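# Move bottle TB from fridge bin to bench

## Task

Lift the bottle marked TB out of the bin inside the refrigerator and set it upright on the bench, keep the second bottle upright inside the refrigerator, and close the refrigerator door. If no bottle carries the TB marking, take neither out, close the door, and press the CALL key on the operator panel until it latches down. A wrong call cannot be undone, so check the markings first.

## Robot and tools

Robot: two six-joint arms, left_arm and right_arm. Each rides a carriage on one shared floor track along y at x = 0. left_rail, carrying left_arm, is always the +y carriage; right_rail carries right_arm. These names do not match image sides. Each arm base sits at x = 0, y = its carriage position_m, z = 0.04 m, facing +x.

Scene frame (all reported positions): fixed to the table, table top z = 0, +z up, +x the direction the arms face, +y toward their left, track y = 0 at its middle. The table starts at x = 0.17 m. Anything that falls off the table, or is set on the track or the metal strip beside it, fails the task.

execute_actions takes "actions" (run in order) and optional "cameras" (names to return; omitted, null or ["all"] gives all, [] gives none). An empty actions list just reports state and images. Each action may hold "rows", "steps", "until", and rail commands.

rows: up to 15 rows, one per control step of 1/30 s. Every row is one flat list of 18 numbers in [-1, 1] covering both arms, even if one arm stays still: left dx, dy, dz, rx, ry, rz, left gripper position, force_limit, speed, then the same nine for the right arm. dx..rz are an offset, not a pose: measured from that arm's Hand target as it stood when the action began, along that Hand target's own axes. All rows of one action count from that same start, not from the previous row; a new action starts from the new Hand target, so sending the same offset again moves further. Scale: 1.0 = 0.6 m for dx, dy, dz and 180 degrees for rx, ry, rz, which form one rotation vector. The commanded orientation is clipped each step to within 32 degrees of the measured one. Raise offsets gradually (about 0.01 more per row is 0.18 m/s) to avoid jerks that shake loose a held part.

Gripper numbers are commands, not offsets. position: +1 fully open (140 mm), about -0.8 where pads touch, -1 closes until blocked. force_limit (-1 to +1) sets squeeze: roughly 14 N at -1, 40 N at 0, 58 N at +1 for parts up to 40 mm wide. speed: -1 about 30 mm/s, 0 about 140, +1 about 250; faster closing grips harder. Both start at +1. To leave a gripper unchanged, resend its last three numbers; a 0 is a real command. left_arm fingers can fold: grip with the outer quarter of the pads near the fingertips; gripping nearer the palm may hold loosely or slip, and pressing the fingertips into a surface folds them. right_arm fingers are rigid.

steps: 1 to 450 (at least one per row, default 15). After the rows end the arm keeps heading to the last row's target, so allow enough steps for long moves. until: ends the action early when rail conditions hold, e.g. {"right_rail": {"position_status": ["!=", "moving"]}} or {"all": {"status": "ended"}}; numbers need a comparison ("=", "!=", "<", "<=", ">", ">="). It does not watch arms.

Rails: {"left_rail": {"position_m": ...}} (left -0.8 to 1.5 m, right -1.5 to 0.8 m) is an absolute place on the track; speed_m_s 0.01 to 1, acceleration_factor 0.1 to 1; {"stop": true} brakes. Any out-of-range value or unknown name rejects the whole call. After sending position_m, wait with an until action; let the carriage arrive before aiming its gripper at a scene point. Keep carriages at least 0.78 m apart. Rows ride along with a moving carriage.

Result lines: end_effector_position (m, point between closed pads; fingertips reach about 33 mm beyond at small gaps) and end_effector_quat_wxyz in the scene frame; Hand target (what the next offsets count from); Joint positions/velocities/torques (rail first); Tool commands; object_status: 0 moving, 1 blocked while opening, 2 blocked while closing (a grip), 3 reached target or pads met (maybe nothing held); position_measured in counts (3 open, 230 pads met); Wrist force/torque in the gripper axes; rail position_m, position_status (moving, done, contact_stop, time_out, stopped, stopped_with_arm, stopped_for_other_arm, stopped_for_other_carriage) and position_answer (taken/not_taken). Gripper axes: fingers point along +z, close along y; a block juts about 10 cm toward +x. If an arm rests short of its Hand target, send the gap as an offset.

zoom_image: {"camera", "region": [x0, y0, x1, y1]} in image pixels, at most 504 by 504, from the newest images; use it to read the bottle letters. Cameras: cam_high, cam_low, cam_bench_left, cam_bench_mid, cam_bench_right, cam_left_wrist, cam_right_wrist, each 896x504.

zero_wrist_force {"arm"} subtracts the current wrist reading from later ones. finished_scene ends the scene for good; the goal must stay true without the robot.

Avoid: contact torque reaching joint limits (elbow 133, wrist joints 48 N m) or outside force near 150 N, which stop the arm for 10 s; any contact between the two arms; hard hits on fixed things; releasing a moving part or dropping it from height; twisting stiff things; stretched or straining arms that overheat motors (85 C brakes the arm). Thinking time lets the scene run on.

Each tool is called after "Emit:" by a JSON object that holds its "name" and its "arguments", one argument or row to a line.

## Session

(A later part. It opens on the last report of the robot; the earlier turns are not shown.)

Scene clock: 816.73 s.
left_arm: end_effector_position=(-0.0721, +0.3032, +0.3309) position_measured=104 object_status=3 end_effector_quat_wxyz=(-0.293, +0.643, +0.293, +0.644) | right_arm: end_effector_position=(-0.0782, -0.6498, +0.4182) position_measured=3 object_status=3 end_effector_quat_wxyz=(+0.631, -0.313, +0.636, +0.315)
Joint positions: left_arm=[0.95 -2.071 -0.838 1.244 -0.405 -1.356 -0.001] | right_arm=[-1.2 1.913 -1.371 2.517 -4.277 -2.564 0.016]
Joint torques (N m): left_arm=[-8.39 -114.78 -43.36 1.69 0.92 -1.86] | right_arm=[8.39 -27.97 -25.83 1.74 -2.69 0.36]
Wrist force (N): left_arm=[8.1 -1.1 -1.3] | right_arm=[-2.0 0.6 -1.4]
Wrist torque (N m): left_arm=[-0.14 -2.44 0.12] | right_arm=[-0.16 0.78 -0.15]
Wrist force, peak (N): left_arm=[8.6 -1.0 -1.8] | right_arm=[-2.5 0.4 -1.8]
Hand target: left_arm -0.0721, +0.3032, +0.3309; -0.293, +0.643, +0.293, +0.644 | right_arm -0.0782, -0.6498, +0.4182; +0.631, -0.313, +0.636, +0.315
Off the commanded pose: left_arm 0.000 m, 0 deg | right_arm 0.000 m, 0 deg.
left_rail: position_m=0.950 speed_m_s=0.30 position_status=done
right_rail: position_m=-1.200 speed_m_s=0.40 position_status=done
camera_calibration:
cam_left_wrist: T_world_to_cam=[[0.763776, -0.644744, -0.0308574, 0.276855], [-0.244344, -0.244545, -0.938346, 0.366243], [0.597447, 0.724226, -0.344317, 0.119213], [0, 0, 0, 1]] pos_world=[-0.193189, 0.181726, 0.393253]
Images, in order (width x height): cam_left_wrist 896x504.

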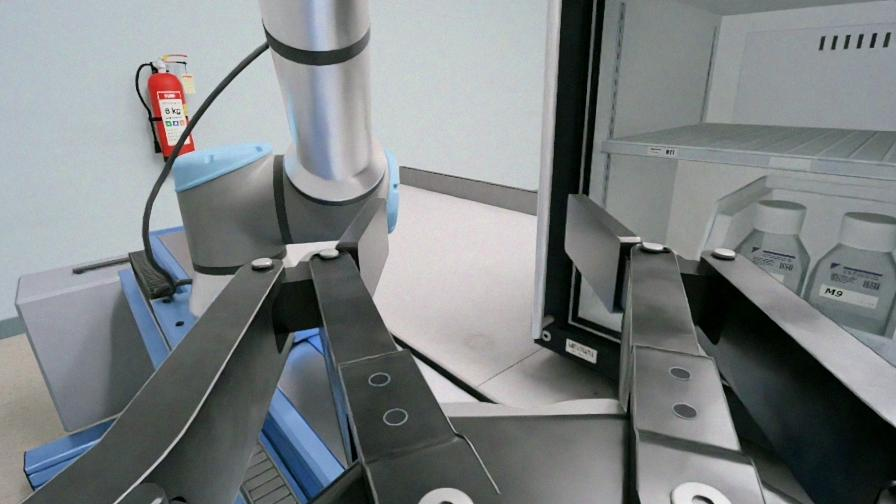

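Emit:
{"name": "execute_actions", "arguments": {
  "actions": [
    {"left_rail":{"position_m":1.25,"speed_m_s":0.3,"acceleration_factor":0.3},"rows":[[0,0,0,0,0,0,0.2,-0.3,-0.9,0,-0.0546,-0.008,0,0,0,1,1,1]],"steps":9},
    {"rows":[[0,0,0,0,0,0,0.2,-0.3,-0.9,-0.0298,-0.0546,-0.008,0,0.0556,0,1,1,1]],"steps":9},
    {"rows":[[0,0,0,0,0,0,0.2,-0.3,-0.9,-0.028,-0.0546,-0.0132,0,0.0556,0,1,1,1]],"steps":9},
    {"rows":[[0,0,0,0,0,0,0.2,-0.3,-0.9,-0.0252,-0.0546,-0.018,0,0.0556,0,1,1,1]],"steps":9},
    {"rows":[[0,0,0,0,0,0,0.2,-0.3,-0.9,-0.0218,-0.0546,-0.022,0,0.0556,0,1,1,1]],"steps":9},
    {"rows":[[0,0,0,0,0,0,0.2,-0.3,-0.9,-0.0176,-0.0546,-0.0255,0,0.0556,0,1,1,1]],"steps":9},
    {"rows":[[0,0,0,0,0,0,0.2,-0.3,-0.9,-0.0129,-0.0546,-0.028,0,0.0556,0,1,1,1]],"steps":9},
    {"rows":[[0,0,0,0,0,0,0.2,-0.3,-0.9,-0.0078,-0.0546,-0.0299,0,0.0556,0,1,1,1]],"steps":9},
    {"rows":[[0,0,0,0,0,0,0.2,-0.3,-0.9,-0.0025,-0.0546,-0.0308,0,0.0556,0,1,1,1]],"steps":9},
    {"rows":[[0,0,0,0,0,0,0.2,-0.3,-0.9,0.0029,0,-0.0308,0,0.0556,0,1,1,1]],"steps":40}
  ],
  "cameras": ["cam_bench_mid","cam_left_wrist"]
}}

Scene clock: 924.70 s.
left_arm: end_effector_position=(-0.0721, +0.6032, +0.3309) position_measured=104 object_status=3 end_effector_quat_wxyz=(-0.293, +0.643, +0.293, +0.644) | right_arm: end_effector_position=(+0.1283, -0.8671, +0.5777) position_measured=3 object_status=3 end_effector_quat_wxyz=(-0.005, -0.444, +0.896, +0.001)
Joint positions: left_arm=[1.25 -2.071 -0.838 1.244 -0.405 -1.356 -0.001] | right_arm=[-1.2 0.688 -2.168 1.826 -1.22 -1.566 -0.232]
Joint torques (N m): left_arm=[-8.07 -95.49 -39.34 2.92 0.52 -1.52] | right_arm=[14.88 20.58 -52.15 -0.71 -3.98 2.07]
Wrist force (N): left_arm=[7.9 -1.1 -1.6] | right_arm=[-0.2 0.1 -0.4]
Wrist torque (N m): left_arm=[-0.14 -2.39 0.12] | right_arm=[0.05 0.06 -0.11]
Wrist force, peak (N): left_arm=[8.6 -1.4 -1.7] | right_arm=[7.7 4.1 6.6]
Hand target: left_arm -0.0721, +0.6032, +0.3309; -0.293, +0.643, +0.293, +0.644 | right_arm +0.1283, -0.8671, +0.5777; -0.005, -0.444, +0.896, +0.001
Off the commanded pose: left_arm 0.000 m, 0 deg | right_arm 0.000 m, 0 deg.
left_rail: position_m=1.250 speed_m_s=0.30 position_status=done
right_rail: position_m=-1.200 speed_m_s=0.40 position_status=done
camera_calibration:
cam_left_wrist: T_world_to_cam=[[0.763776, -0.644744, -0.0308574, 0.470346], [-0.244344, -0.244545, -0.938346, 0.439725], [0.597447, 0.724226, -0.344317, -0.0980928], [0, 0, 0, 1]] pos_world=[-0.193189, 0.481826, 0.393353]
Images, in order (width x height): cam_bench_mid 896x504, cam_left_wrist 896x504.

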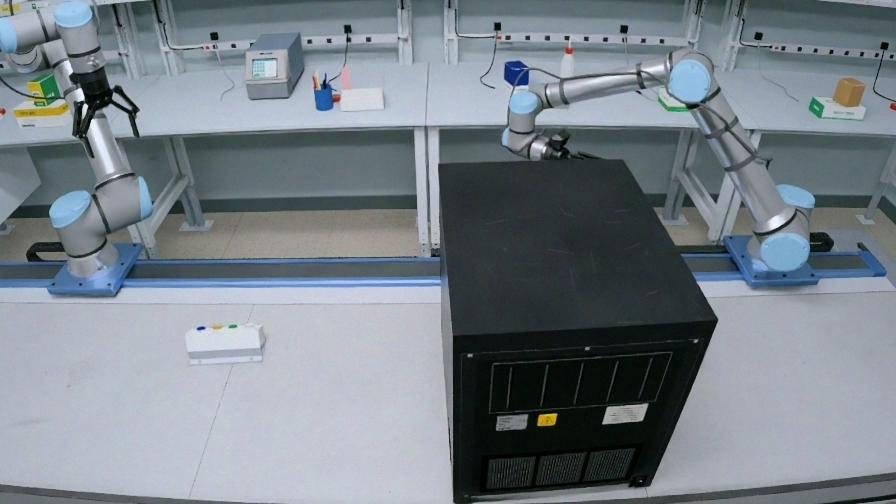

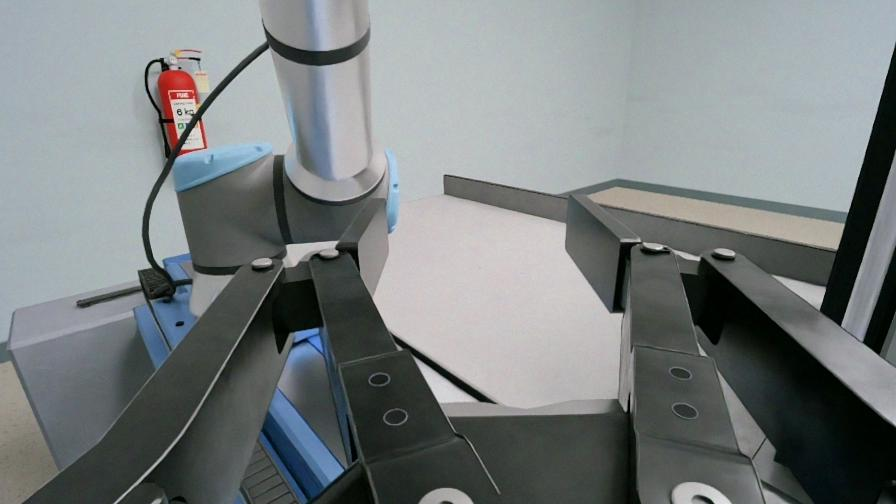

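Emit:
{"name": "execute_actions", "arguments": {
  "actions": [
    {"rows":[[0,0,0,0,0,0,0.2,-0.3,-0.9,0.0287,0.0779,0,0,0,-0.0444,1,1,1]],"steps":9},
    {"rows":[[0,0,0,0,0,0,0.2,-0.3,-0.9,0.0287,0.0779,0,0,0,-0.0444,1,1,1]],"steps":9},
    {"rows":[[0,0,0,0,0,0,0.2,-0.3,-0.9,0.0287,0.0779,0,0,0,-0.0444,1,1,1]],"steps":9},
    {"rows":[[0,0,0,0,0,0,0.2,-0.3,-0.9,0.0287,0.0779,0,0,0,-0.0444,1,1,1]],"steps":9},
    {"rows":[[0,0,0,0,0,0,0.2,-0.3,-0.9,0.0287,0.0779,0,0,0,-0.0444,1,1,1]],"steps":12},
    {"rows":[[0,0,0,0,0,0,0.2,-0.3,-0.9,0,0,0,0,0,-0.0808,1,1,1]],"steps":10},
    {"rows":[[0,0,0,0,0,0,0.2,-0.3,-0.9,0,0,0,0,0,-0.0808,1,1,1]],"steps":10},
    {"rows":[[0,0,0,0,0,0,0.2,-0.3,-0.9,0,0,0,0,0,-0.0808,1,1,1]],"steps":10},
    {"rows":[[0,0,0,0,0,0,0.2,-0.3,-0.9,0,0,0,0,0,-0.0808,1,1,1]],"steps":10},
    {"rows":[[0,0,0,0,0,0,0.2,-0.3,-0.9,0,0,0,0,0,-0.0808,1,1,1]],"steps":10},
    {"rows":[[0,0,0,0,0,0,0.2,-0.3,-0.9,0,0,0,0,0,-0.0808,1,1,1]],"steps":30}
  ],
  "cameras": ["cam_right_wrist"]
}}

Scene clock: 951.93 s.
left_arm: end_effector_position=(-0.0721, +0.6032, +0.3309) position_measured=104 object_status=3 end_effector_quat_wxyz=(-0.293, +0.643, +0.293, +0.644) | right_arm: end_effector_position=(-0.1159, -0.8625, +0.5800) position_measured=3 object_status=3 end_effector_quat_wxyz=(+0.001, +1.000, +0.000, -0.005)
Joint positions: left_arm=[1.25 -2.071 -0.838 1.244 -0.405 -1.356 -0.001] | right_arm=[-1.2 1.382 -2.171 1.824 -1.219 -1.562 -1.759]
Joint torques (N m): left_arm=[-7.81 -88.36 -35.45 3.58 0.22 -0.67] | right_arm=[-12.31 -11.92 -35.26 -0.99 2.96 -2.99]
Wrist force (N): left_arm=[8.4 -1.4 -1.3] | right_arm=[0.1 -0.1 -0.7]
Wrist torque (N m): left_arm=[-0.20 -2.50 0.12] | right_arm=[0.00 -0.01 0.03]
Wrist force, peak (N): left_arm=[8.7 -1.4 -1.2] | right_arm=[-3.5 -7.3 -0.4]
Hand target: left_arm -0.0721, +0.6032, +0.3309; -0.293, +0.643, +0.293, +0.644 | right_arm -0.1159, -0.8625, +0.5800; +0.001, +1.000, +0.000, -0.005
Off the commanded pose: left_arm 0.000 m, 0 deg | right_arm 0.000 m, 0 deg.
left_rail: position_m=1.250 speed_m_s=0.30 position_status=done
right_rail: position_m=-1.200 speed_m_s=0.40 position_status=done
camera_calibration:
cam_right_wrist: T_world_to_cam=[[0.0458337, -0.998929, 0.00627017, -0.856532], [-0.919539, -0.0397369, 0.390986, -0.376778], [-0.390318, -0.023686, -0.920375, 0.651559], [0, 0, 0, 1]] pos_world=[-0.0528883, -0.855154, 0.752364]
Images, in order (width x height): cam_right_wrist 896x504.

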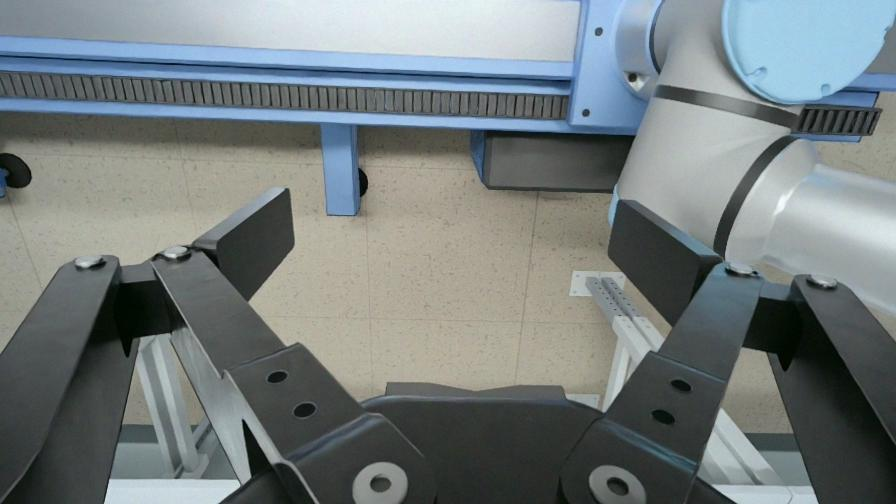

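Now tilt up toward +x.

Emit:
{"name": "execute_actions", "arguments": {
  "actions": [
    {"rows":[[0,0,0,0,0,0,0.2,-0.3,-0.9,0.04,-0.0389,0.0333,0,0.0556,0,1,1,1]],"steps":10},
    {"rows":[[0,0,0,0,0,0,0.2,-0.3,-0.9,0.0336,-0.0389,0.0398,0,0.0556,0,1,1,1]],"steps":10},
    {"rows":[[0,0,0,0,0,0,0.2,-0.3,-0.9,0.0262,-0.0389,0.045,0,0.0556,0,1,1,1]],"steps":10},
    {"rows":[[0,0,0,0,0,0,0.2,-0.3,-0.9,0.018,-0.0389,0.0489,0,0.0556,0,1,1,1]],"steps":10},
    {"rows":[[0,0,0,0,0,0,0.2,-0.3,-0.9,0.0092,-0.0389,0.0512,0,0.0556,0,1,1,1]],"steps":10},
    {"rows":[[0,0,0,0,0,0,0.2,-0.3,-0.9,0,-0.0389,0.052,0,0.0556,0,1,1,1]],"steps":10},
    {"rows":[[0,0,0,0,0,0,0.2,-0.3,-0.9,-0.0089,-0.0389,0.0513,0,0.0556,0,1,1,1]],"steps":10},
    {"rows":[[0,0,0,0,0,0,0.2,-0.3,-0.9,-0.0176,-0.0389,0.049,0,0.0556,0,1,1,1]],"steps":10},
    {"rows":[[0,0,0,0,0,0,0.2,-0.3,-0.9,-0.0259,-0.0389,0.0452,0,0.0556,0,1,1,1]],"steps":40}
  ],
  "cameras": ["cam_right_wrist","cam_bench_mid"]
}}

Scene clock: 967.83 s.
left_arm: end_effector_position=(-0.0721, +0.6032, +0.3309) position_measured=104 object_status=3 end_effector_quat_wxyz=(-0.293, +0.643, +0.293, +0.644) | right_arm: end_effector_position=(+0.0460, -0.7034, +0.4403) position_measured=3 object_status=3 end_effector_quat_wxyz=(+0.000, +0.830, +0.003, +0.557)
Joint positions: left_arm=[1.25 -2.071 -0.838 1.244 -0.405 -1.356 -0.001] | right_arm=[-1.2 1.754 -1.745 2.115 -1.528 -2.715 -1.126]
Joint torques (N m): left_arm=[-9.55 -91 -32.39 4.23 1.01 -0.18] | right_arm=[14.79 -41.9 -51.49 -7.12 0.18 -2.84]
Wrist force (N): left_arm=[8.1 -1.6 -1.4] | right_arm=[0.2 -0.9 2.1]
Wrist torque (N m): left_arm=[-0.24 -2.43 0.12] | right_arm=[-0.31 -0.10 0.22]
Wrist force, peak (N): left_arm=[8.8 -1.5 -1.3] | right_arm=[12.4 1.9 -5.9]
Hand target: left_arm -0.0721, +0.6032, +0.3309; -0.293, +0.643, +0.293, +0.644 | right_arm +0.0460, -0.7034, +0.4403; +0.000, +0.830, +0.003, +0.557 (not the last commanded pose)
Off the commanded pose: left_arm 0.000 m, 0 deg | right_arm 0.039 m, 10 deg.
left_rail: position_m=1.250 speed_m_s=0.30 position_status=done
right_rail: position_m=-1.200 speed_m_s=0.40 position_status=done
pose unreachable (right arm): on one or more control steps of this call, first in action 7 (counted from 0), this arm could not follow its commanded pose, so it was not sent that pose on those steps. It may still have moved: this result reports where it is.
cause: moving toward the commanded pose would bring two parts of the arm too close to each other (its gripper and another part of the arm, with joints 5 (wrist 1) to 7 (wrist 3) between them, 7 mm apart when it was first held).
camera_calibration:
cam_right_wrist: T_world_to_cam=[[0.0179288, -0.998678, 0.0481806, -0.721113], [-0.70367, -0.046837, -0.708981, 0.302383], [0.710301, -0.021192, -0.703579, 0.445715], [0, 0, 0, 1]] pos_world=[-0.0908847, -0.696551, 0.562724]
Images, in order (width x height): cam_bench_mid 896x504, cam_right_wrist 896x504.

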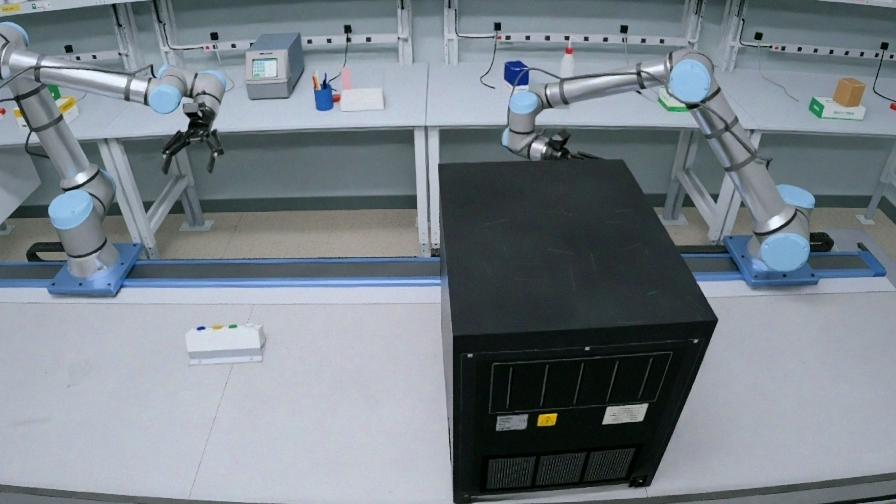

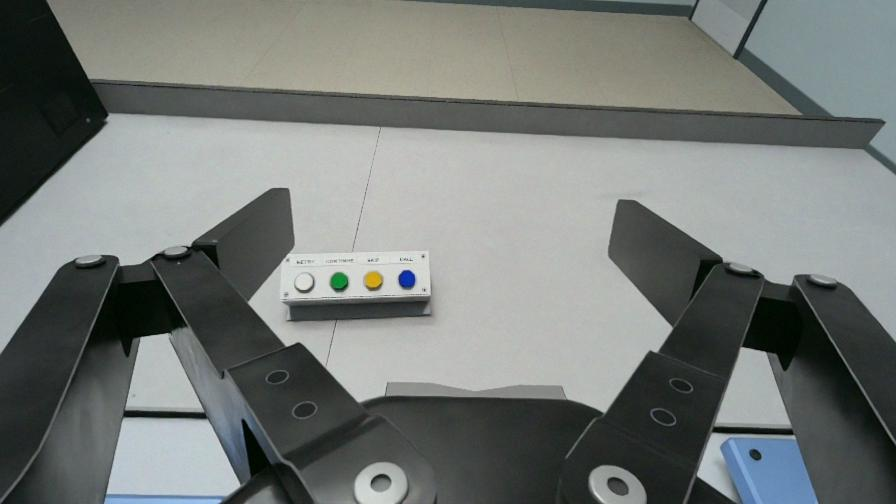

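Emit:
{"name": "execute_actions", "arguments": {
  "actions": [
    {"right_rail":{"position_m":-1.35},"left_rail":{"position_m":0.95,"speed_m_s":0.3,"acceleration_factor":0.3},"steps":150,"until":{"left_rail":{"position_status":["!=","moving"]}}},
    {"rows":[[0,0,0,-0.0545,0,0,0,1,0,0,0,0,0,0,0,1,1,1]],"steps":9},
    {"rows":[[0,0,0,-0.0545,0,0,0,1,0,0,0,0,0,0,0,1,1,1]],"steps":9},
    {"rows":[[0,0,0,-0.0545,0,0,0,1,0,0,0,0,0,0,0,1,1,1]],"steps":9},
    {"rows":[[0,0,0,-0.0545,0,0,0,1,0,0,0,0,0,0,0,1,1,1]],"steps":9},
    {"rows":[[0,0,0,-0.0545,0,0,0,1,0,0,0,0,0,0,0,1,1,1]],"steps":30}
  ],
  "cameras": ["cam_left_wrist"]
}}

Scene clock: 1024.30 s.
left_arm: end_effector_position=(-0.0721, +0.3032, +0.3309) position_measured=129 object_status=3 end_effector_quat_wxyz=(+0.000, +0.707, +0.000, +0.707) | right_arm: end_effector_position=(+0.0460, -0.8534, +0.4403) position_measured=3 object_status=3 end_effector_quat_wxyz=(+0.000, +0.830, +0.003, +0.557)
Joint positions: left_arm=[0.95 -2.368 -1.109 1.701 -0.591 -0.796 -0.001] | right_arm=[-1.35 1.754 -1.745 2.115 -1.528 -2.715 -1.126]
Joint torques (N m): left_arm=[-9.56 -92.08 -29.12 -0.55 2.79 2.01] | right_arm=[-4.67 -22.33 -35.84 -1.84 -1.53 -2.78]
Wrist force (N): left_arm=[8.1 -0.6 -1.0] | right_arm=[0.2 -1.5 2.3]
Wrist torque (N m): left_arm=[0.01 -2.46 0.05] | right_arm=[-0.44 -0.10 0.22]
Wrist force, peak (N): left_arm=[12.1 -1.0 -5.8] | right_arm=[0.0 -2.8 2.4]
Hand target: left_arm -0.0721, +0.3032, +0.3309; +0.000, +0.707, +0.000, +0.707 | right_arm +0.0460, -0.8534, +0.4403; +0.000, +0.830, +0.003, +0.557
Off the commanded pose: left_arm 0.000 m, 0 deg | right_arm 0.000 m, 0 deg.
left_rail: position_m=0.950 speed_m_s=0.30 position_status=done
right_rail: position_m=-1.350 speed_m_s=0.40 position_status=done
camera_calibration:
cam_left_wrist: T_world_to_cam=[[0.0135921, -0.999413, -0.0314343, 0.330541], [-0.344441, 0.0248333, -0.93848, 0.277466], [0.93871, 0.0235831, -0.343901, 0.356109], [0, 0, 0, 1]] pos_world=[-0.243206, 0.315058, 0.393253]
Images, in order (width x height): cam_left_wrist 896x504.

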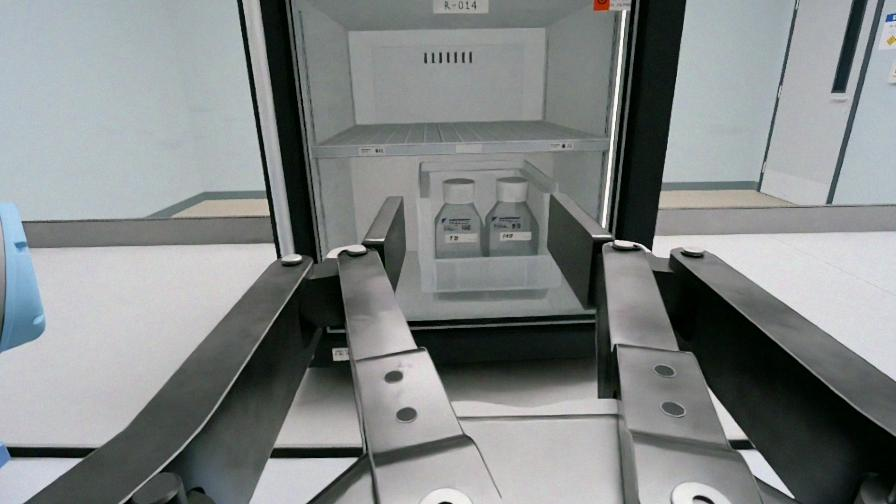

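Emit:
{"name": "execute_actions", "arguments": {
  "actions": [
    {"left_rail":{"position_m":0.85,"speed_m_s":0.3,"acceleration_factor":0.3},"steps":150,"until":{"left_rail":{"position_status":["!=","moving"]}}},
    {"rows":[[0,-0.083,0.06,0,0,0,0,1,0,0,0,0,0,0,0,1,1,1]],"steps":10},
    {"rows":[[0,-0.083,0.06,0,0,0,0,1,0,0,0,0,0,0,0,1,1,1]],"steps":10},
    {"rows":[[0,-0.083,0.05,0,0,0,0,1,0,0,0,0,0,0,0,1,1,1]],"steps":10},
    {"rows":[[0,-0.083,0.05,0,0,0,0,1,0,0,0,0,0,0,0,1,1,1]],"steps":10},
    {"rows":[[0,-0.083,0.05,0,0,0,0,1,0,0,0,0,0,0,0,1,1,1]],"steps":10},
    {"rows":[[0,-0.081,0.05,0,0,0,0,1,0,0,0,0,0,0,0,1,1,1]],"steps":40}
  ],
  "cameras": ["cam_left_wrist"]
}}

Scene clock: 1051.07 s.
left_arm: end_effector_position=(+0.1201, +0.5006, +0.3311) position_measured=129 object_status=3 end_effector_quat_wxyz=(+0.000, +0.707, +0.000, +0.707) | right_arm: end_effector_position=(+0.0460, -0.8534, +0.4403) position_measured=3 object_status=3 end_effector_quat_wxyz=(+0.000, +0.830, +0.003, +0.557)
Joint positions: left_arm=[0.85 -2.569 -1.656 2.384 -0.728 -0.998 -0.001] | right_arm=[-1.35 1.754 -1.745 2.115 -1.528 -2.715 -1.126]
Joint torques (N m): left_arm=[-10.01 -38.05 -25.58 6.34 -1.86 2.27] | right_arm=[-3.51 -21.1 -35.57 -0.33 -6.18 -2.93]
Wrist force (N): left_arm=[8.1 -1.2 -1.2] | right_arm=[-0.1 -1.8 2.0]
Wrist torque (N m): left_arm=[-0.13 -2.45 0.07] | right_arm=[-0.50 -0.03 0.22]
Wrist force, peak (N): left_arm=[10.5 4.2 -8.2] | right_arm=[0.3 -1.8 2.6]
Hand target: left_arm +0.1201, +0.5006, +0.3311; +0.000, +0.707, +0.000, +0.707 | right_arm +0.0460, -0.8534, +0.4403; +0.000, +0.830, +0.003, +0.557
Off the commanded pose: left_arm 0.000 m, 0 deg | right_arm 0.000 m, 0 deg.
left_rail: position_m=0.850 speed_m_s=0.30 position_status=done
right_rail: position_m=-1.350 speed_m_s=0.40 position_status=done
camera_calibration:
cam_left_wrist: T_world_to_cam=[[0.0135921, -0.999413, -0.0314343, 0.525216], [-0.344441, 0.0248333, -0.93848, 0.338859], [0.93871, 0.0235831, -0.343901, 0.171069], [0, 0, 0, 1]] pos_world=[-0.0510056, 0.512458, 0.393353]
Images, in order (width x height): cam_left_wrist 896x504.

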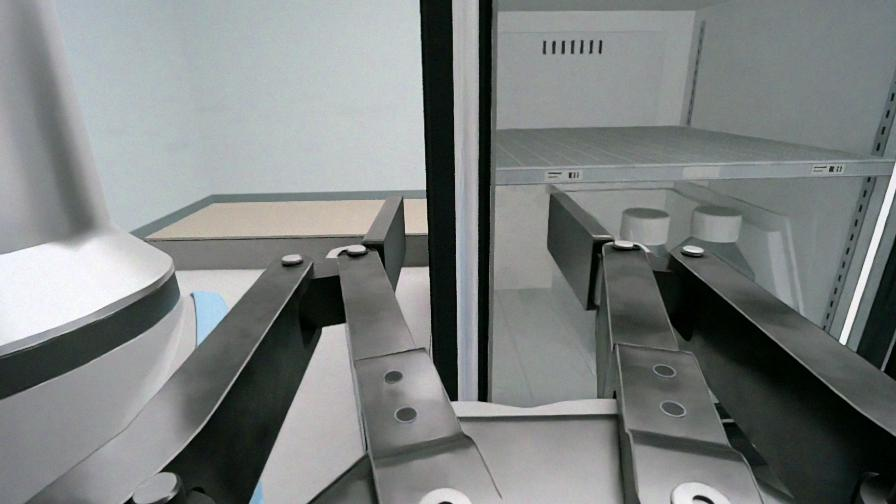

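Emit:
{"name": "execute_actions", "arguments": {
  "actions": [
    {"rows":[[0,-0.001,0.055,0,0,0,0,1,0,0,0,0,0,0,0,1,1,1]],"steps":10},
    {"rows":[[0,0,0.055,0,0,0,0,1,0,0,0,0,0,0,0,1,1,1]],"steps":10},
    {"rows":[[0,0,0.048,0,0,0,0,1,0,0,0,0,0,0,0,1,1,1]],"steps":30},
    {"rows":[[0,0,0,0,0,0,-1,-0.5,-1,0,0,0,0,0,0,1,1,1]],"steps":100}
  ],
  "cameras": []
}}

Scene clock: 1064.77 s.
left_arm: end_effector_position=(+0.2149, +0.5012, +0.3311) position_measured=209 object_status=2 end_effector_quat_wxyz=(+0.000, +0.707, +0.000, +0.707) | right_arm: end_effector_position=(+0.0460, -0.8534, +0.4403) position_measured=3 object_status=3 end_effector_quat_wxyz=(+0.000, +0.830, +0.003, +0.557)
Joint positions: left_arm=[0.85 -2.406 -1.744 2.456 -0.711 -0.835 -0.001] | right_arm=[-1.35 1.754 -1.745 2.115 -1.528 -2.715 -1.126]
Joint torques (N m): left_arm=[0.33 -28.12 -41.59 -0.04 8.89 1.74] | right_arm=[-5.24 -21.25 -35.13 -0.4 -6.28 -2.55]
Wrist force (N): left_arm=[9.1 -20.5 -9.7] | right_arm=[0.4 -1.5 2.5]
Wrist torque (N m): left_arm=[0.29 -2.46 0.15] | right_arm=[-0.45 -0.15 0.21]
Wrist force, peak (N): left_arm=[9.6 -20.2 -10.7] | right_arm=[0.2 -1.7 2.6]
Hand target: left_arm +0.2149, +0.5012, +0.3311; +0.000, +0.707, +0.000, +0.707 | right_arm +0.0460, -0.8534, +0.4403; +0.000, +0.830, +0.003, +0.557
Off the commanded pose: left_arm 0.000 m, 0 deg | right_arm 0.000 m, 0 deg.
left_rail: position_m=0.850 speed_m_s=0.30 position_status=done
right_rail: position_m=-1.350 speed_m_s=0.40 position_status=done
No camera images: "cameras" was empty.

Emit:
{"name": "execute_actions", "arguments": {
  "actions": [
    {"rows":[[0,-0.0012,-0.006,0,0,0,-0.98,-0.3,-1,0,0,0,0,0,0,1,1,1]],"steps":8},
    {"rows":[[0,0.0054,-0.0235,0.0111,0,0,-0.98,-0.3,-1,0,0,0,0,0,0,1,1,1]],"steps":7},
    {"rows":[[0,0.0054,-0.0235,0.0111,0,0,-0.98,-0.3,-1,0,0,0,0,0,0,1,1,1]],"steps":7},
    {"rows":[[0,0.0054,-0.0235,0.0111,0,0,-0.98,-0.3,-1,0,0,0,0,0,0,1,1,1]],"steps":25}
  ],
  "cameras": []
}}

Scene clock: 1086.47 s.
left_arm: end_effector_position=(+0.1694, +0.4907, +0.3311) position_measured=209 object_status=2 end_effector_quat_wxyz=(-0.037, +0.706, +0.037, +0.706) | right_arm: end_effector_position=(+0.0460, -0.8534, +0.4403) position_measured=3 object_status=3 end_effector_quat_wxyz=(+0.000, +0.830, +0.003, +0.557)
Joint positions: left_arm=[0.85 -2.394 -1.624 2.356 -0.731 -0.927 -0.001] | right_arm=[-1.35 1.754 -1.745 2.115 -1.528 -2.715 -1.126]
Joint torques (N m): left_arm=[13.51 -16.81 -33.49 2.84 -10.28 -1.88] | right_arm=[-6.6 -21.14 -35.25 -0.17 -6.3 -2.19]
Wrist force (N): left_arm=[5.2 22.9 3.2] | right_arm=[0.1 -1.2 2.0]
Wrist torque (N m): left_arm=[-0.49 -2.57 0.12] | right_arm=[-0.38 -0.08 0.22]
Wrist force, peak (N): left_arm=[4.9 14.6 20.2] | right_arm=[0.0 -1.5 2.7]
Hand target: left_arm +0.1694, +0.4907, +0.3311; -0.037, +0.706, +0.037, +0.706 | right_arm +0.0460, -0.8534, +0.4403; +0.000, +0.830, +0.003, +0.557
Off the commanded pose: left_arm 0.000 m, 0 deg | right_arm 0.000 m, 0 deg.
left_rail: position_m=0.850 speed_m_s=0.30 position_status=done
right_rail: position_m=-1.350 speed_m_s=0.40 position_status=done
No camera images: "cameras" was empty.

Right on; correct +0.9 mm and continue.

Emit:
{"name": "execute_actions", "arguments": {
  "actions": [
    {"rows":[[0,0.0066,-0.0235,0.0111,0,0,-0.98,-0.3,-1,0,0,0,0,0,0,1,1,1]],"steps":7},
    {"rows":[[0,0.0056,-0.0235,0.0111,0,0,-0.98,-0.3,-1,0,0,0,0,0,0,1,1,1]],"steps":7},
    {"rows":[[0,0.0056,-0.0235,0.0111,0,0,-0.98,-0.3,-1,0,0,0,0,0,0,1,1,1]],"steps":7},
    {"rows":[[0,0.0054,-0.0235,0.0111,0,0,-0.98,-0.3,-1,0,0,0,0,0,0,1,1,1]],"steps":25}
  ],
  "cameras": []
}}

Scene clock: 1095.27 s.
left_arm: end_effector_position=(+0.1158, +0.4682, +0.3311) position_measured=209 object_status=2 end_effector_quat_wxyz=(-0.086, +0.702, +0.086, +0.702) | right_arm: end_effector_position=(+0.0460, -0.8534, +0.4403) position_measured=3 object_status=3 end_effector_quat_wxyz=(+0.000, +0.830, +0.003, +0.557)
Joint positions: left_arm=[0.85 -2.352 -1.482 2.211 -0.727 -1.025 -0.001] | right_arm=[-1.35 1.754 -1.745 2.115 -1.528 -2.715 -1.126]
Joint torques (N m): left_arm=[11.99 -25.45 -41.81 3.33 4.61 -2.2] | right_arm=[-5.22 -21.67 -36.36 -0.35 -5.81 -1.96]
Wrist force (N): left_arm=[12.5 -20.5 -3.8] | right_arm=[0.0 -1.5 2.0]
Wrist torque (N m): left_arm=[0.18 -2.40 0.14] | right_arm=[-0.45 -0.07 0.21]
Wrist force, peak (N): left_arm=[5.6 28.7 13.5] | right_arm=[0.2 -1.7 2.4]
Hand target: left_arm +0.1158, +0.4682, +0.3311; -0.086, +0.702, +0.086, +0.702 | right_arm +0.0460, -0.8534, +0.4403; +0.000, +0.830, +0.003, +0.557
Off the commanded pose: left_arm 0.000 m, 0 deg | right_arm 0.000 m, 0 deg.
left_rail: position_m=0.850 speed_m_s=0.30 position_status=done
right_rail: position_m=-1.350 speed_m_s=0.40 position_status=done
No camera images: "cameras" was empty.

Emit:
{"name": "execute_actions", "arguments": {
  "actions": [
    {"rows":[[0,0.0038,-0.0235,0.0111,0,0,-0.98,-0.3,-1,0,0,0,0,0,0,1,1,1]],"steps":7},
    {"rows":[[0,0.005,-0.0235,0.0111,0,0,-0.98,-0.3,-1,0,0,0,0,0,0,1,1,1]],"steps":7},
    {"rows":[[0,0.005,-0.0235,0.0111,0,0,-0.98,-0.3,-1,0,0,0,0,0,0,1,1,1]],"steps":7},
    {"rows":[[0,0.005,-0.0235,0.0111,0,0,-0.98,-0.3,-1,0,0,0,0,0,0,1,1,1]],"steps":25}
  ],
  "cameras": []
}}

Scene clock: 1102.77 s.
left_arm: end_effector_position=(+0.0653, +0.4410, +0.3310) position_measured=209 object_status=2 end_effector_quat_wxyz=(-0.134, +0.694, +0.135, +0.694) | right_arm: end_effector_position=(+0.0460, -0.8534, +0.4403) position_measured=3 object_status=3 end_effector_quat_wxyz=(+0.000, +0.830, +0.003, +0.557)
Joint positions: left_arm=[0.85 -2.307 -1.358 2.06 -0.701 -1.119 -0.001] | right_arm=[-1.35 1.754 -1.745 2.115 -1.528 -2.715 -1.126]
Joint torques (N m): left_arm=[10.08 -37.65 -39.69 3.93 -2.04 -2.25] | right_arm=[-3.39 -20.8 -35.22 -0.59 -6.55 -1.7]
Wrist force (N): left_arm=[13.6 -1.8 -1.2] | right_arm=[0.1 -1.4 2.5]
Wrist torque (N m): left_arm=[-0.27 -2.39 0.12] | right_arm=[-0.43 -0.08 0.21]
Wrist force, peak (N): left_arm=[12.3 -20.6 -3.9] | right_arm=[0.1 -1.6 2.7]
Hand target: left_arm +0.0652, +0.4410, +0.3310; -0.134, +0.694, +0.135, +0.694 | right_arm +0.0460, -0.8534, +0.4403; +0.000, +0.830, +0.003, +0.557
Off the commanded pose: left_arm 0.000 m, 0 deg | right_arm 0.000 m, 0 deg.
left_rail: position_m=0.850 speed_m_s=0.30 position_status=done
right_rail: position_m=-1.350 speed_m_s=0.40 position_status=done
No camera images: "cameras" was empty.

Perfect; dy 0.005 now.

Emit:
{"name": "execute_actions", "arguments": {
  "actions": [
    {"rows":[[0,0.005,-0.0235,0.0111,0,0,-0.98,-0.3,-1,0,0,0,0,0,0,1,1,1]],"steps":7},
    {"rows":[[0,0.005,-0.0235,0.0111,0,0,-0.98,-0.3,-1,0,0,0,0,0,0,1,1,1]],"steps":7},
    {"rows":[[0,0.005,-0.0235,0.0111,0,0,-0.98,-0.3,-1,0,0,0,0,0,0,1,1,1]],"steps":7},
    {"rows":[[0,0.0048,-0.0235,0.0111,0,0,-0.98,-0.3,-1,0,0,0,0,0,0,1,1,1]],"steps":7},
    {"rows":[[0,0.0048,-0.0235,0.0111,0,0,-0.98,-0.3,-1,0,0,0,0,0,0,1,1,1]],"steps":25}
  ],
  "cameras": []
}}

Scene clock: 1112.40 s.
left_arm: end_effector_position=(+0.0084, +0.3970, +0.3310) position_measured=209 object_status=2 end_effector_quat_wxyz=(-0.194, +0.680, +0.195, +0.680) | right_arm: end_effector_position=(+0.0460, -0.8534, +0.4403) position_measured=3 object_status=3 end_effector_quat_wxyz=(+0.000, +0.830, +0.003, +0.557)
Joint positions: left_arm=[0.85 -2.242 -1.214 1.86 -0.646 -1.229 -0.001] | right_arm=[-1.35 1.754 -1.745 2.115 -1.528 -2.715 -1.126]
Joint torques (N m): left_arm=[17.97 -48.31 -42.02 2.6 6.33 -1.94] | right_arm=[-4.79 -20.16 -35.4 -0.51 -6.39 -1.92]
Wrist force (N): left_arm=[16.0 -24.6 -3.7] | right_arm=[0.2 -1.3 1.9]
Wrist torque (N m): left_arm=[0.31 -2.28 0.14] | right_arm=[-0.41 -0.09 0.21]
Wrist force, peak (N): left_arm=[19.4 -25.4 -4.8] | right_arm=[0.0 -1.5 2.6]
Hand target: left_arm +0.0084, +0.3970, +0.3310; -0.194, +0.680, +0.195, +0.680 | right_arm +0.0460, -0.8534, +0.4403; +0.000, +0.830, +0.003, +0.557
Off the commanded pose: left_arm 0.000 m, 0 deg | right_arm 0.000 m, 0 deg.
left_rail: position_m=0.850 speed_m_s=0.30 position_status=done
right_rail: position_m=-1.350 speed_m_s=0.40 position_status=done
No camera images: "cameras" was empty.

Emit:
{"name": "execute_actions", "arguments": {
  "actions": [
    {"rows":[[0,0.003,-0.0235,0.0111,0,0,-0.98,-0.3,-1,0,0,0,0,0,0,1,1,1]],"steps":7},
    {"rows":[[0,0.0044,-0.0235,0.0111,0,0,-0.98,-0.3,-1,0,0,0,0,0,0,1,1,1]],"steps":7},
    {"rows":[[0,0.0044,-0.0235,0.0111,0,0,-0.98,-0.3,-1,0,0,0,0,0,0,1,1,1]],"steps":7},
    {"rows":[[0,0.0044,-0.0235,0.0111,0,0,-0.98,-0.3,-1,0,0,0,0,0,0,1,1,1]],"steps":7},
    {"rows":[[0,0.0044,-0.0235,0.0111,0,0,-0.98,-0.3,-1,0,0,0,0,0,0,1,1,1]],"steps":7},
    {"rows":[[0,0.0044,-0.0235,0.0111,0,0,-0.98,-0.3,-1,0,0,0,0,0,0,1,1,1]],"steps":25}
  ],
  "cameras": []
}}

Scene clock: 1124.60 s.
left_arm: end_effector_position=(-0.0501, +0.3343, +0.3309) position_measured=209 object_status=2 end_effector_quat_wxyz=(-0.264, +0.656, +0.265, +0.656) | right_arm: end_effector_position=(+0.0460, -0.8534, +0.4403) position_measured=3 object_status=3 end_effector_quat_wxyz=(+0.000, +0.830, +0.003, +0.557)
Joint positions: left_arm=[0.85 -2.162 -1.052 1.609 -0.557 -1.358 -0.001] | right_arm=[-1.35 1.754 -1.745 2.115 -1.528 -2.715 -1.126]
Joint torques (N m): left_arm=[15.46 -64.07 -41.79 2.73 1.07 -2.26] | right_arm=[-5.6 -20.34 -37.2 -0.39 -6.46 -1.56]
Wrist force (N): left_arm=[16.6 -10.7 -2.2] | right_arm=[-0.2 -1.3 2.3]
Wrist torque (N m): left_arm=[0.02 -2.29 0.14] | right_arm=[-0.40 -0.02 0.22]
Wrist force, peak (N): left_arm=[16.3 -25.0 -3.7] | right_arm=[0.0 -1.4 2.7]
Hand target: left_arm -0.0501, +0.3343, +0.3309; -0.264, +0.656, +0.265, +0.656 | right_arm +0.0460, -0.8534, +0.4403; +0.000, +0.830, +0.003, +0.557
Off the commanded pose: left_arm 0.000 m, 0 deg | right_arm 0.000 m, 0 deg.
left_rail: position_m=0.850 speed_m_s=0.30 position_status=done
right_rail: position_m=-1.350 speed_m_s=0.40 position_status=done
No camera images: "cameras" was empty.

Emit:
{"name": "execute_actions", "arguments": {
  "actions": [
    {"rows":[[0,0.0036,-0.0235,0.0111,0,0,-0.98,-0.3,-1,0,0,0,0,0,0,1,1,1]],"steps":7},
    {"rows":[[0,0.0043,-0.0235,0.0111,0,0,-0.98,-0.3,-1,0,0,0,0,0,0,1,1,1]],"steps":7},
    {"rows":[[0,0.0043,-0.0235,0.0111,0,0,-0.98,-0.3,-1,0,0,0,0,0,0,1,1,1]],"steps":7},
    {"rows":[[0,0.0043,-0.0235,0.0111,0,0,-0.98,-0.3,-1,0,0,0,0,0,0,1,1,1]],"steps":7},
    {"rows":[[0,0.0043,-0.0235,0.0111,0,0,-0.98,-0.3,-1,0,0,0,0,0,0,1,1,1]],"steps":7},
    {"rows":[[0,0.0043,-0.0235,0.0111,0,0,-0.98,-0.3,-1,0,0,0,0,0,0,1,1,1]],"steps":25}
  ],
  "cameras": ["cam_left_wrist"]
}}

Scene clock: 1135.93 s.
left_arm: end_effector_position=(-0.0942, +0.2608, +0.3309) position_measured=209 object_status=2 end_effector_quat_wxyz=(-0.331, +0.624, +0.332, +0.625) | right_arm: end_effector_position=(+0.0460, -0.8534, +0.4403) position_measured=3 object_status=3 end_effector_quat_wxyz=(+0.000, +0.830, +0.003, +0.557)
Joint positions: left_arm=[0.85 -2.078 -0.892 1.339 -0.446 -1.483 -0.001] | right_arm=[-1.35 1.754 -1.745 2.115 -1.528 -2.715 -1.126]
Joint torques (N m): left_arm=[33.31 -74.36 -43.83 1.41 12.62 -2.42] | right_arm=[-4.38 -20.76 -36.72 -0.38 -6.56 -0.89]
Wrist force (N): left_arm=[21.4 -43.6 -4.4] | right_arm=[0.2 -1.7 2.2]
Wrist torque (N m): left_arm=[0.70 -2.22 0.23] | right_arm=[-0.48 -0.11 0.21]
Wrist force, peak (N): left_arm=[22.6 -43.3 -4.7] | right_arm=[0.4 -1.7 2.5]
Hand target: left_arm -0.0942, +0.2608, +0.3309; -0.331, +0.624, +0.332, +0.625 | right_arm +0.0460, -0.8534, +0.4403; +0.000, +0.830, +0.003, +0.557
Off the commanded pose: left_arm 0.000 m, 0 deg | right_arm 0.000 m, 0 deg.
left_rail: position_m=0.850 speed_m_s=0.30 position_status=done
right_rail: position_m=-1.350 speed_m_s=0.40 position_status=done
camera_calibration:
cam_left_wrist: T_world_to_cam=[[0.835592, -0.548488, -0.0307637, 0.248127], [-0.213186, -0.272147, -0.938343, 0.360629], [0.506298, 0.79063, -0.344334, 0.137151], [0, 0, 0, 1]] pos_world=[-0.199891, 0.125804, 0.393253]
Images, in order (width x height): cam_left_wrist 896x504.

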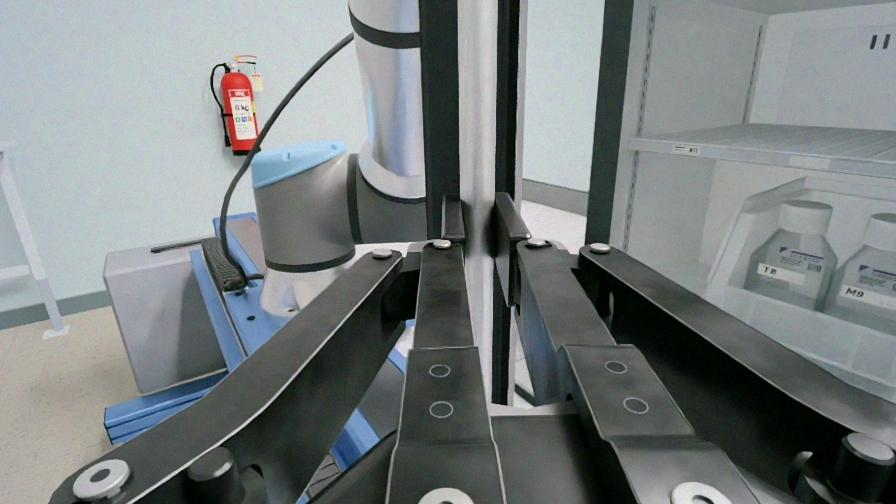

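Emit:
{"name": "execute_actions", "arguments": {
  "actions": [
    {"rows":[[0,0.0012,-0.0235,0.0111,0,0,-0.98,-0.3,-1,0,0,0,0,0,0,1,1,1]],"steps":7},
    {"rows":[[0,0.0039,-0.0235,0.0111,0,0,-0.98,-0.3,-1,0,0,0,0,0,0,1,1,1]],"steps":7},
    {"rows":[[0,0.0039,-0.0235,0.0111,0,0,-0.98,-0.3,-1,0,0,0,0,0,0,1,1,1]],"steps":7},
    {"rows":[[0,0.0039,-0.0235,0.0111,0,0,-0.98,-0.3,-1,0,0,0,0,0,0,1,1,1]],"steps":7},
    {"rows":[[0,0.0039,-0.0235,0.0111,0,0,-0.98,-0.3,-1,0,0,0,0,0,0,1,1,1]],"steps":7},
    {"rows":[[0,0.0039,-0.0235,0.0111,0,0,-0.98,-0.3,-1,0,0,0,0,0,0,1,1,1]],"steps":25}
  ],
  "cameras": []
}}

Scene clock: 1146.30 s.
left_arm: end_effector_position=(-0.1244, +0.1811, +0.3309) position_measured=209 object_status=2 end_effector_quat_wxyz=(-0.395, +0.586, +0.395, +0.587) | right_arm: end_effector_position=(+0.0460, -0.8534, +0.4403) position_measured=3 object_status=3 end_effector_quat_wxyz=(+0.000, +0.830, +0.003, +0.557)
Joint positions: left_arm=[0.85 -1.994 -0.727 1.042 -0.315 -1.608 -0.001] | right_arm=[-1.35 1.754 -1.745 2.115 -1.528 -2.715 -1.126]
Joint torques (N m): left_arm=[40.42 -87.71 -43.85 1.35 12.51 -2.24] | right_arm=[-5.09 -19.45 -36.09 -0.44 -6.36 -1.1]
Wrist force (N): left_arm=[21.6 -42.6 -4.1] | right_arm=[0.2 -1.3 2.2]
Wrist torque (N m): left_arm=[0.81 -2.13 0.23] | right_arm=[-0.41 -0.10 0.21]
Wrist force, peak (N): left_arm=[27.5 -41.8 -4.8] | right_arm=[0.3 -1.5 2.6]
Hand target: left_arm -0.1244, +0.1811, +0.3309; -0.395, +0.586, +0.395, +0.587 | right_arm +0.0460, -0.8534, +0.4403; +0.000, +0.830, +0.003, +0.557
Off the commanded pose: left_arm 0.000 m, 0 deg | right_arm 0.000 m, 0 deg.
left_rail: position_m=0.850 speed_m_s=0.30 position_status=done
right_rail: position_m=-1.350 speed_m_s=0.40 position_status=done
No camera images: "cameras" was empty.

Emit:
{"name": "execute_actions", "arguments": {
  "actions": [
    {"rows":[[0,0.001,-0.0235,0.0111,0,0,-0.98,-0.3,-1,0,0,0,0,0,0,1,1,1]],"steps":7},
    {"rows":[[0,0.0038,-0.0235,0.0111,0,0,-0.98,-0.3,-1,0,0,0,0,0,0,1,1,1]],"steps":7},
    {"rows":[[0,0.0038,-0.0235,0.0111,0,0,-0.98,-0.3,-1,0,0,0,0,0,0,1,1,1]],"steps":7},
    {"rows":[[0,0.0038,-0.0235,0.0111,0,0,-0.98,-0.3,-1,0,0,0,0,0,0,1,1,1]],"steps":7},
    {"rows":[[0,0.0038,-0.0235,0.0111,0,0,-0.98,-0.3,-1,0,0,0,0,0,0,1,1,1]],"steps":25}
  ],
  "cameras": []
}}

Scene clock: 1156.03 s.
left_arm: end_effector_position=(-0.1370, +0.1113, +0.3309) position_measured=209 object_status=2 end_effector_quat_wxyz=(-0.444, +0.550, +0.445, +0.550) | right_arm: end_effector_position=(+0.0460, -0.8534, +0.4403) position_measured=3 object_status=3 end_effector_quat_wxyz=(+0.000, +0.830, +0.003, +0.557)
Joint positions: left_arm=[0.85 -1.923 -0.571 0.75 -0.178 -1.712 -0.001] | right_arm=[-1.35 1.754 -1.745 2.115 -1.528 -2.715 -1.126]
Joint torques (N m): left_arm=[50.95 -96.8 -44.91 2.33 16.38 1.95] | right_arm=[-3.49 -20.84 -37.42 -0.55 -6.32 -0.9]
Wrist force (N): left_arm=[21.3 -54.2 -3.7] | right_arm=[0.2 -1.4 2.0]
Wrist torque (N m): left_arm=[1.03 -2.17 0.29] | right_arm=[-0.42 -0.09 0.22]
Wrist force, peak (N): left_arm=[28.8 -55.1 -4.5] | right_arm=[0.4 -1.5 2.6]
Hand target: left_arm -0.1370, +0.1113, +0.3309; -0.444, +0.550, +0.445, +0.550 | right_arm +0.0460, -0.8534, +0.4403; +0.000, +0.830, +0.003, +0.557
Off the commanded pose: left_arm 0.000 m, 0 deg | right_arm 0.000 m, 0 deg.
left_rail: position_m=0.850 speed_m_s=0.30 position_status=done
right_rail: position_m=-1.350 speed_m_s=0.40 position_status=done
No camera images: "cameras" was empty.

Emit:
{"name": "execute_actions", "arguments": {
  "actions": [
    {"rows":[[0,0.0002,-0.0235,0.0111,0,0,-0.98,-0.3,-1,0,0,0,0,0,0,1,1,1]],"steps":7},
    {"rows":[[0,0.0034,-0.0235,0.0111,0,0,-0.98,-0.3,-1,0,0,0,0,0,0,1,1,1]],"steps":7},
    {"rows":[[0,0.0034,-0.0235,0.0111,0,0,-0.98,-0.3,-1,0,0,0,0,0,0,1,1,1]],"steps":7},
    {"rows":[[0,0.0034,-0.0235,0.0111,0,0,-0.98,-0.3,-1,0,0,0,0,0,0,1,1,1]],"steps":25}
  ],
  "cameras": ["cam_left_wrist"]
}}

Scene clock: 1174.13 s.
left_arm: end_effector_position=(-0.1402, +0.0945, +0.3305) position_measured=209 object_status=2 end_effector_quat_wxyz=(-0.456, +0.539, +0.457, +0.540) | right_arm: end_effector_position=(+0.0460, -0.8534, +0.4403) position_measured=3 object_status=3 end_effector_quat_wxyz=(+0.000, +0.830, +0.003, +0.557)
Joint positions: left_arm=[0.85 -1.907 -0.528 0.667 -0.138 -1.74 -0.001] | right_arm=[-1.35 1.754 -1.745 2.115 -1.528 -2.715 -1.126]
Joint torques (N m): left_arm=[1.87 -120.18 -42.74 3.36 0.27 -0.6] | right_arm=[-4.93 -19.9 -38.65 -0.57 -6.19 -0.35]
Wrist force (N): left_arm=[9.6 6.6 -3.4] | right_arm=[0.3 -1.3 2.1]
Wrist torque (N m): left_arm=[-0.08 -2.50 0.23] | right_arm=[-0.39 -0.13 0.22]
Wrist force, peak (N): left_arm=[31.9 -52.5 -2.0] | right_arm=[0.0 -1.7 2.4]
Hand target: left_arm -0.1402, +0.0945, +0.3305; -0.456, +0.539, +0.457, +0.540 (not the last commanded pose) | right_arm +0.0460, -0.8534, +0.4403; +0.000, +0.830, +0.003, +0.557
Tool commands: left_gripper/position=-0.976471 left_gripper/force_limit=-0.301961 left_gripper/speed=-1.0 right_gripper/position=+1.0 right_gripper/force_limit=+1.0 right_gripper/speed=+1.0
Off the commanded pose: right_arm 0.000 m, 0 deg.
FORCE FAULT: contact force on the left arm reached its limit, and that arm stopped for 10 seconds. The contact can be on any part of that arm, not only on its tool. That arm's remaining commands of this call were not run. That arm's target is now where it stood when the stop ended, not its last command. That arm accepts commands again.
left_rail: position_m=0.850 speed_m_s=0.30 position_status=done
right_rail: position_m=-1.350 speed_m_s=0.40 position_status=done
camera_calibration:
cam_left_wrist: T_world_to_cam=[[0.987938, -0.151838, -0.0303843, 0.179062], [-0.0804688, -0.335768, -0.938501, 0.329824], [0.132298, 0.929626, -0.343936, 0.226123], [0, 0, 0, 1]] pos_world=[-0.180277, -0.0722773, 0.392753]
Images, in order (width x height): cam_left_wrist 896x504.

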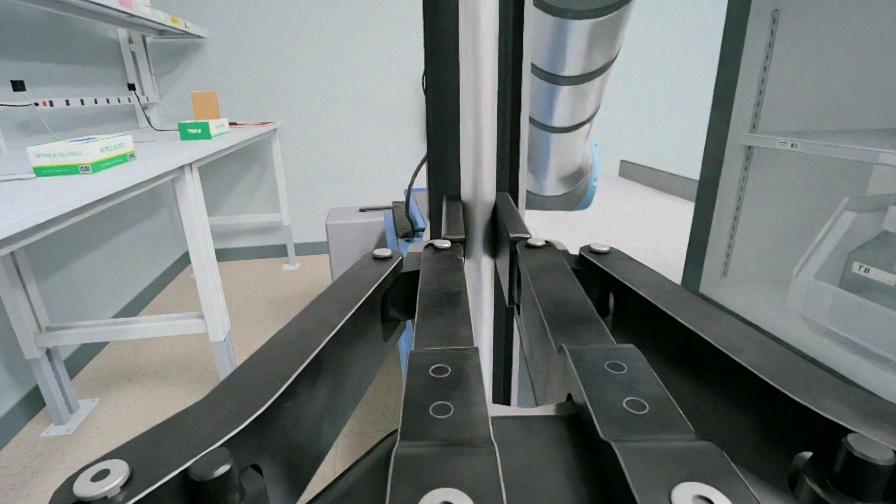

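Emit:
{"name": "execute_actions", "arguments": {
  "actions": [],
  "cameras": ["cam_bench_mid","cam_bench_left","cam_bench_right","cam_right_wrist"]
}}

Emit:
{"name": "zoom_image", "arguments": {
  "camera": "cam_bench_left",
  "region": [140, 60, 440, 280]
}}

Emit:
{"name": "zoom_image", "arguments": {
  "camera": "cam_bench_mid",
  "region": [360, 40, 760, 300]
}}

Emit:
{"name": "zoom_image", "arguments": {
  "camera": "cam_bench_right",
  "region": [560, 80, 896, 300]
}}

Scene clock: 1217.50 s.
left_arm: end_effector_position=(-0.1402, +0.0945, +0.3305) position_measured=209 object_status=2 end_effector_quat_wxyz=(-0.456, +0.539, +0.457, +0.540) | right_arm: end_effector_position=(+0.0460, -0.8534, +0.4403) position_measured=3 object_status=3 end_effector_quat_wxyz=(+0.000, +0.830, +0.003, +0.557)
Joint positions: left_arm=[0.85 -1.907 -0.528 0.667 -0.138 -1.74 -0.001] | right_arm=[-1.35 1.754 -1.745 2.115 -1.528 -2.715 -1.126]
Joint velocities: within noise
Joint torques (N m): left_arm=[22.47 -119.71 -40.74 3 -4.06 0.1] | right_arm=[-5.62 -18.11 -38.52 -0.46 -6.1 0.02]
Wrist force (N): left_arm=[9.6 6.4 -3.5] | right_arm=[0.1 -1.6 2.3]
Wrist torque (N m): left_arm=[-0.11 -2.50 0.22] | right_arm=[-0.46 -0.09 0.21]
Wrist force, peak (N): left_arm=[9.9 6.5 -3.6] | right_arm=[0.0 -1.5 2.6]
Hand target: left_arm -0.1402, +0.0945, +0.3305; -0.456, +0.539, +0.457, +0.540 (not the last commanded pose) | right_arm +0.0460, -0.8534, +0.4403; +0.000, +0.830, +0.003, +0.557
Tool commands: left_gripper/position=-0.976471 left_gripper/force_limit=-0.301961 left_gripper/speed=-1.0 right_gripper/position=+1.0 right_gripper/force_limit=+1.0 right_gripper/speed=+1.0
Off the commanded pose: right_arm 0.000 m, 0 deg.
left_rail: position_m=0.850 speed_m_s=0.30 position_status=done
right_rail: position_m=-1.350 speed_m_s=0.40 position_status=done
camera_calibration:
cam_right_wrist: T_world_to_cam=[[0.0179288, -0.998678, 0.0481806, -0.870915], [-0.70367, -0.046837, -0.708981, 0.295358], [0.710301, -0.021192, -0.703579, 0.442536], [0, 0, 0, 1]] pos_world=[-0.0908847, -0.846551, 0.562724]
Images, in order (width x height): cam_bench_left 896x504, cam_bench_mid 896x504, cam_bench_right 896x504, cam_right_wrist 896x504.

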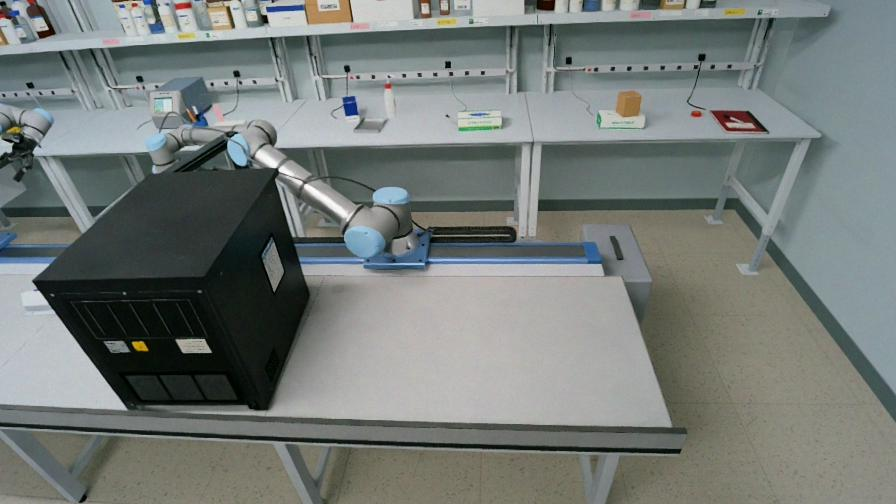

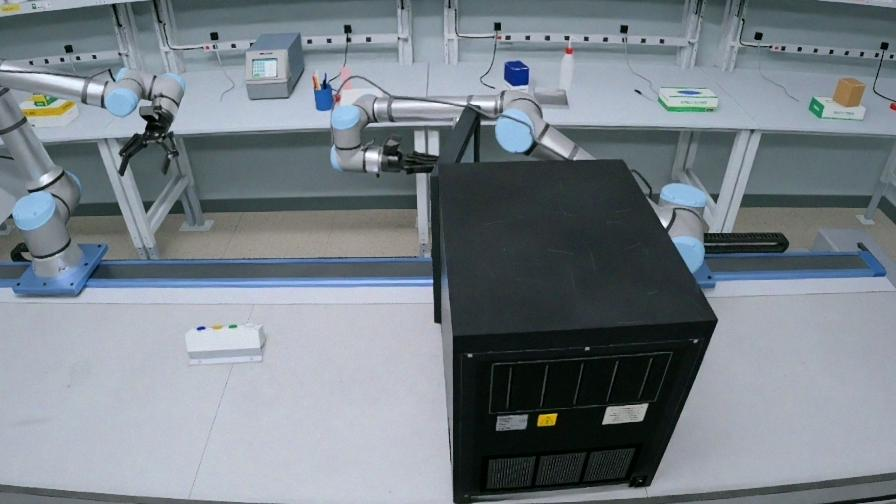

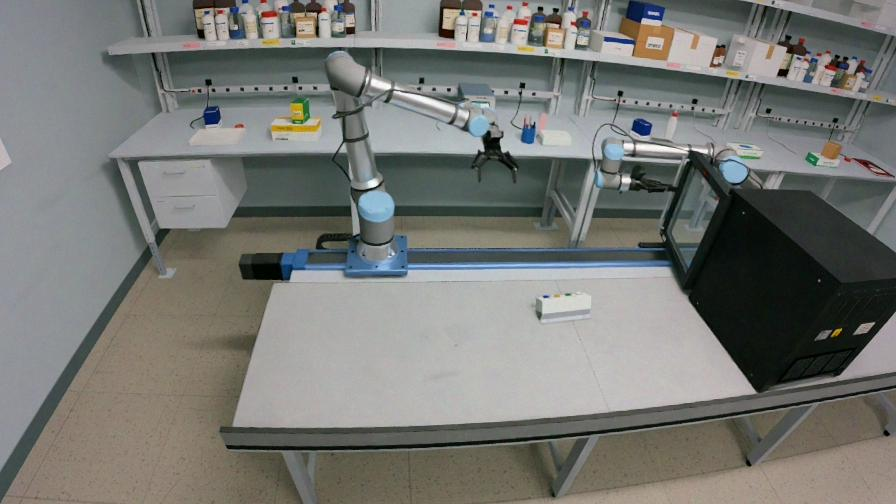

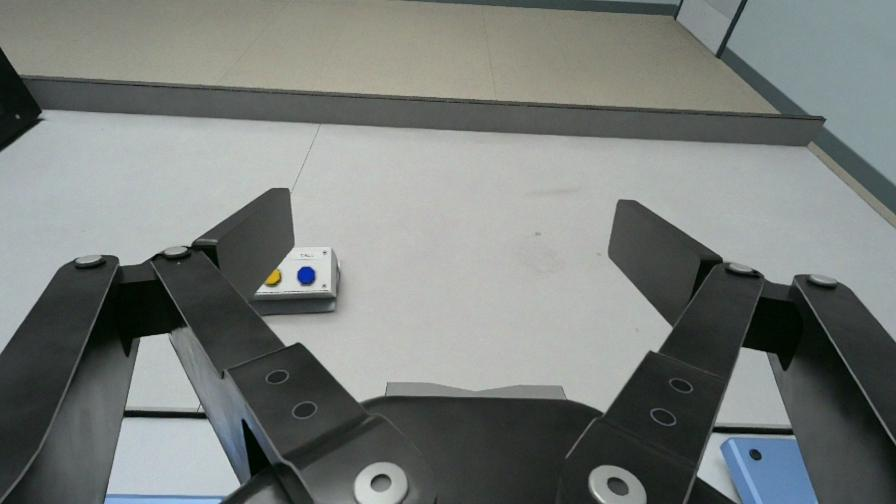

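Scaled by 1.680 from the camera's 896x504 image, which has a finer 1280x720 frame.

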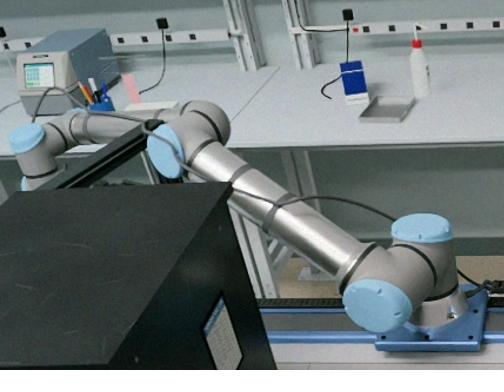

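Scaled by 1.260 from the camera's 896x504 image, which has a finer 1280x720 frame.

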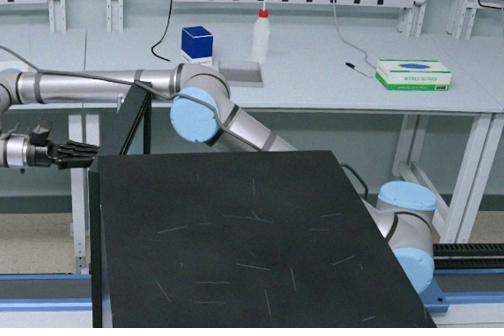

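Scaled by 1.500 from the camera's 896x504 image, which has a finer 1280x720 frame.

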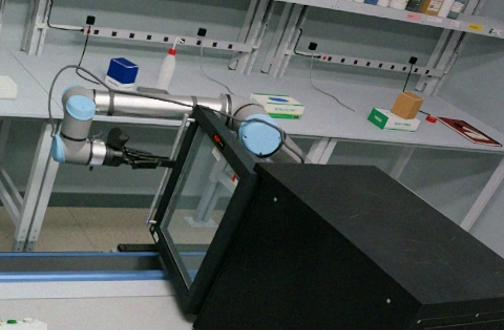

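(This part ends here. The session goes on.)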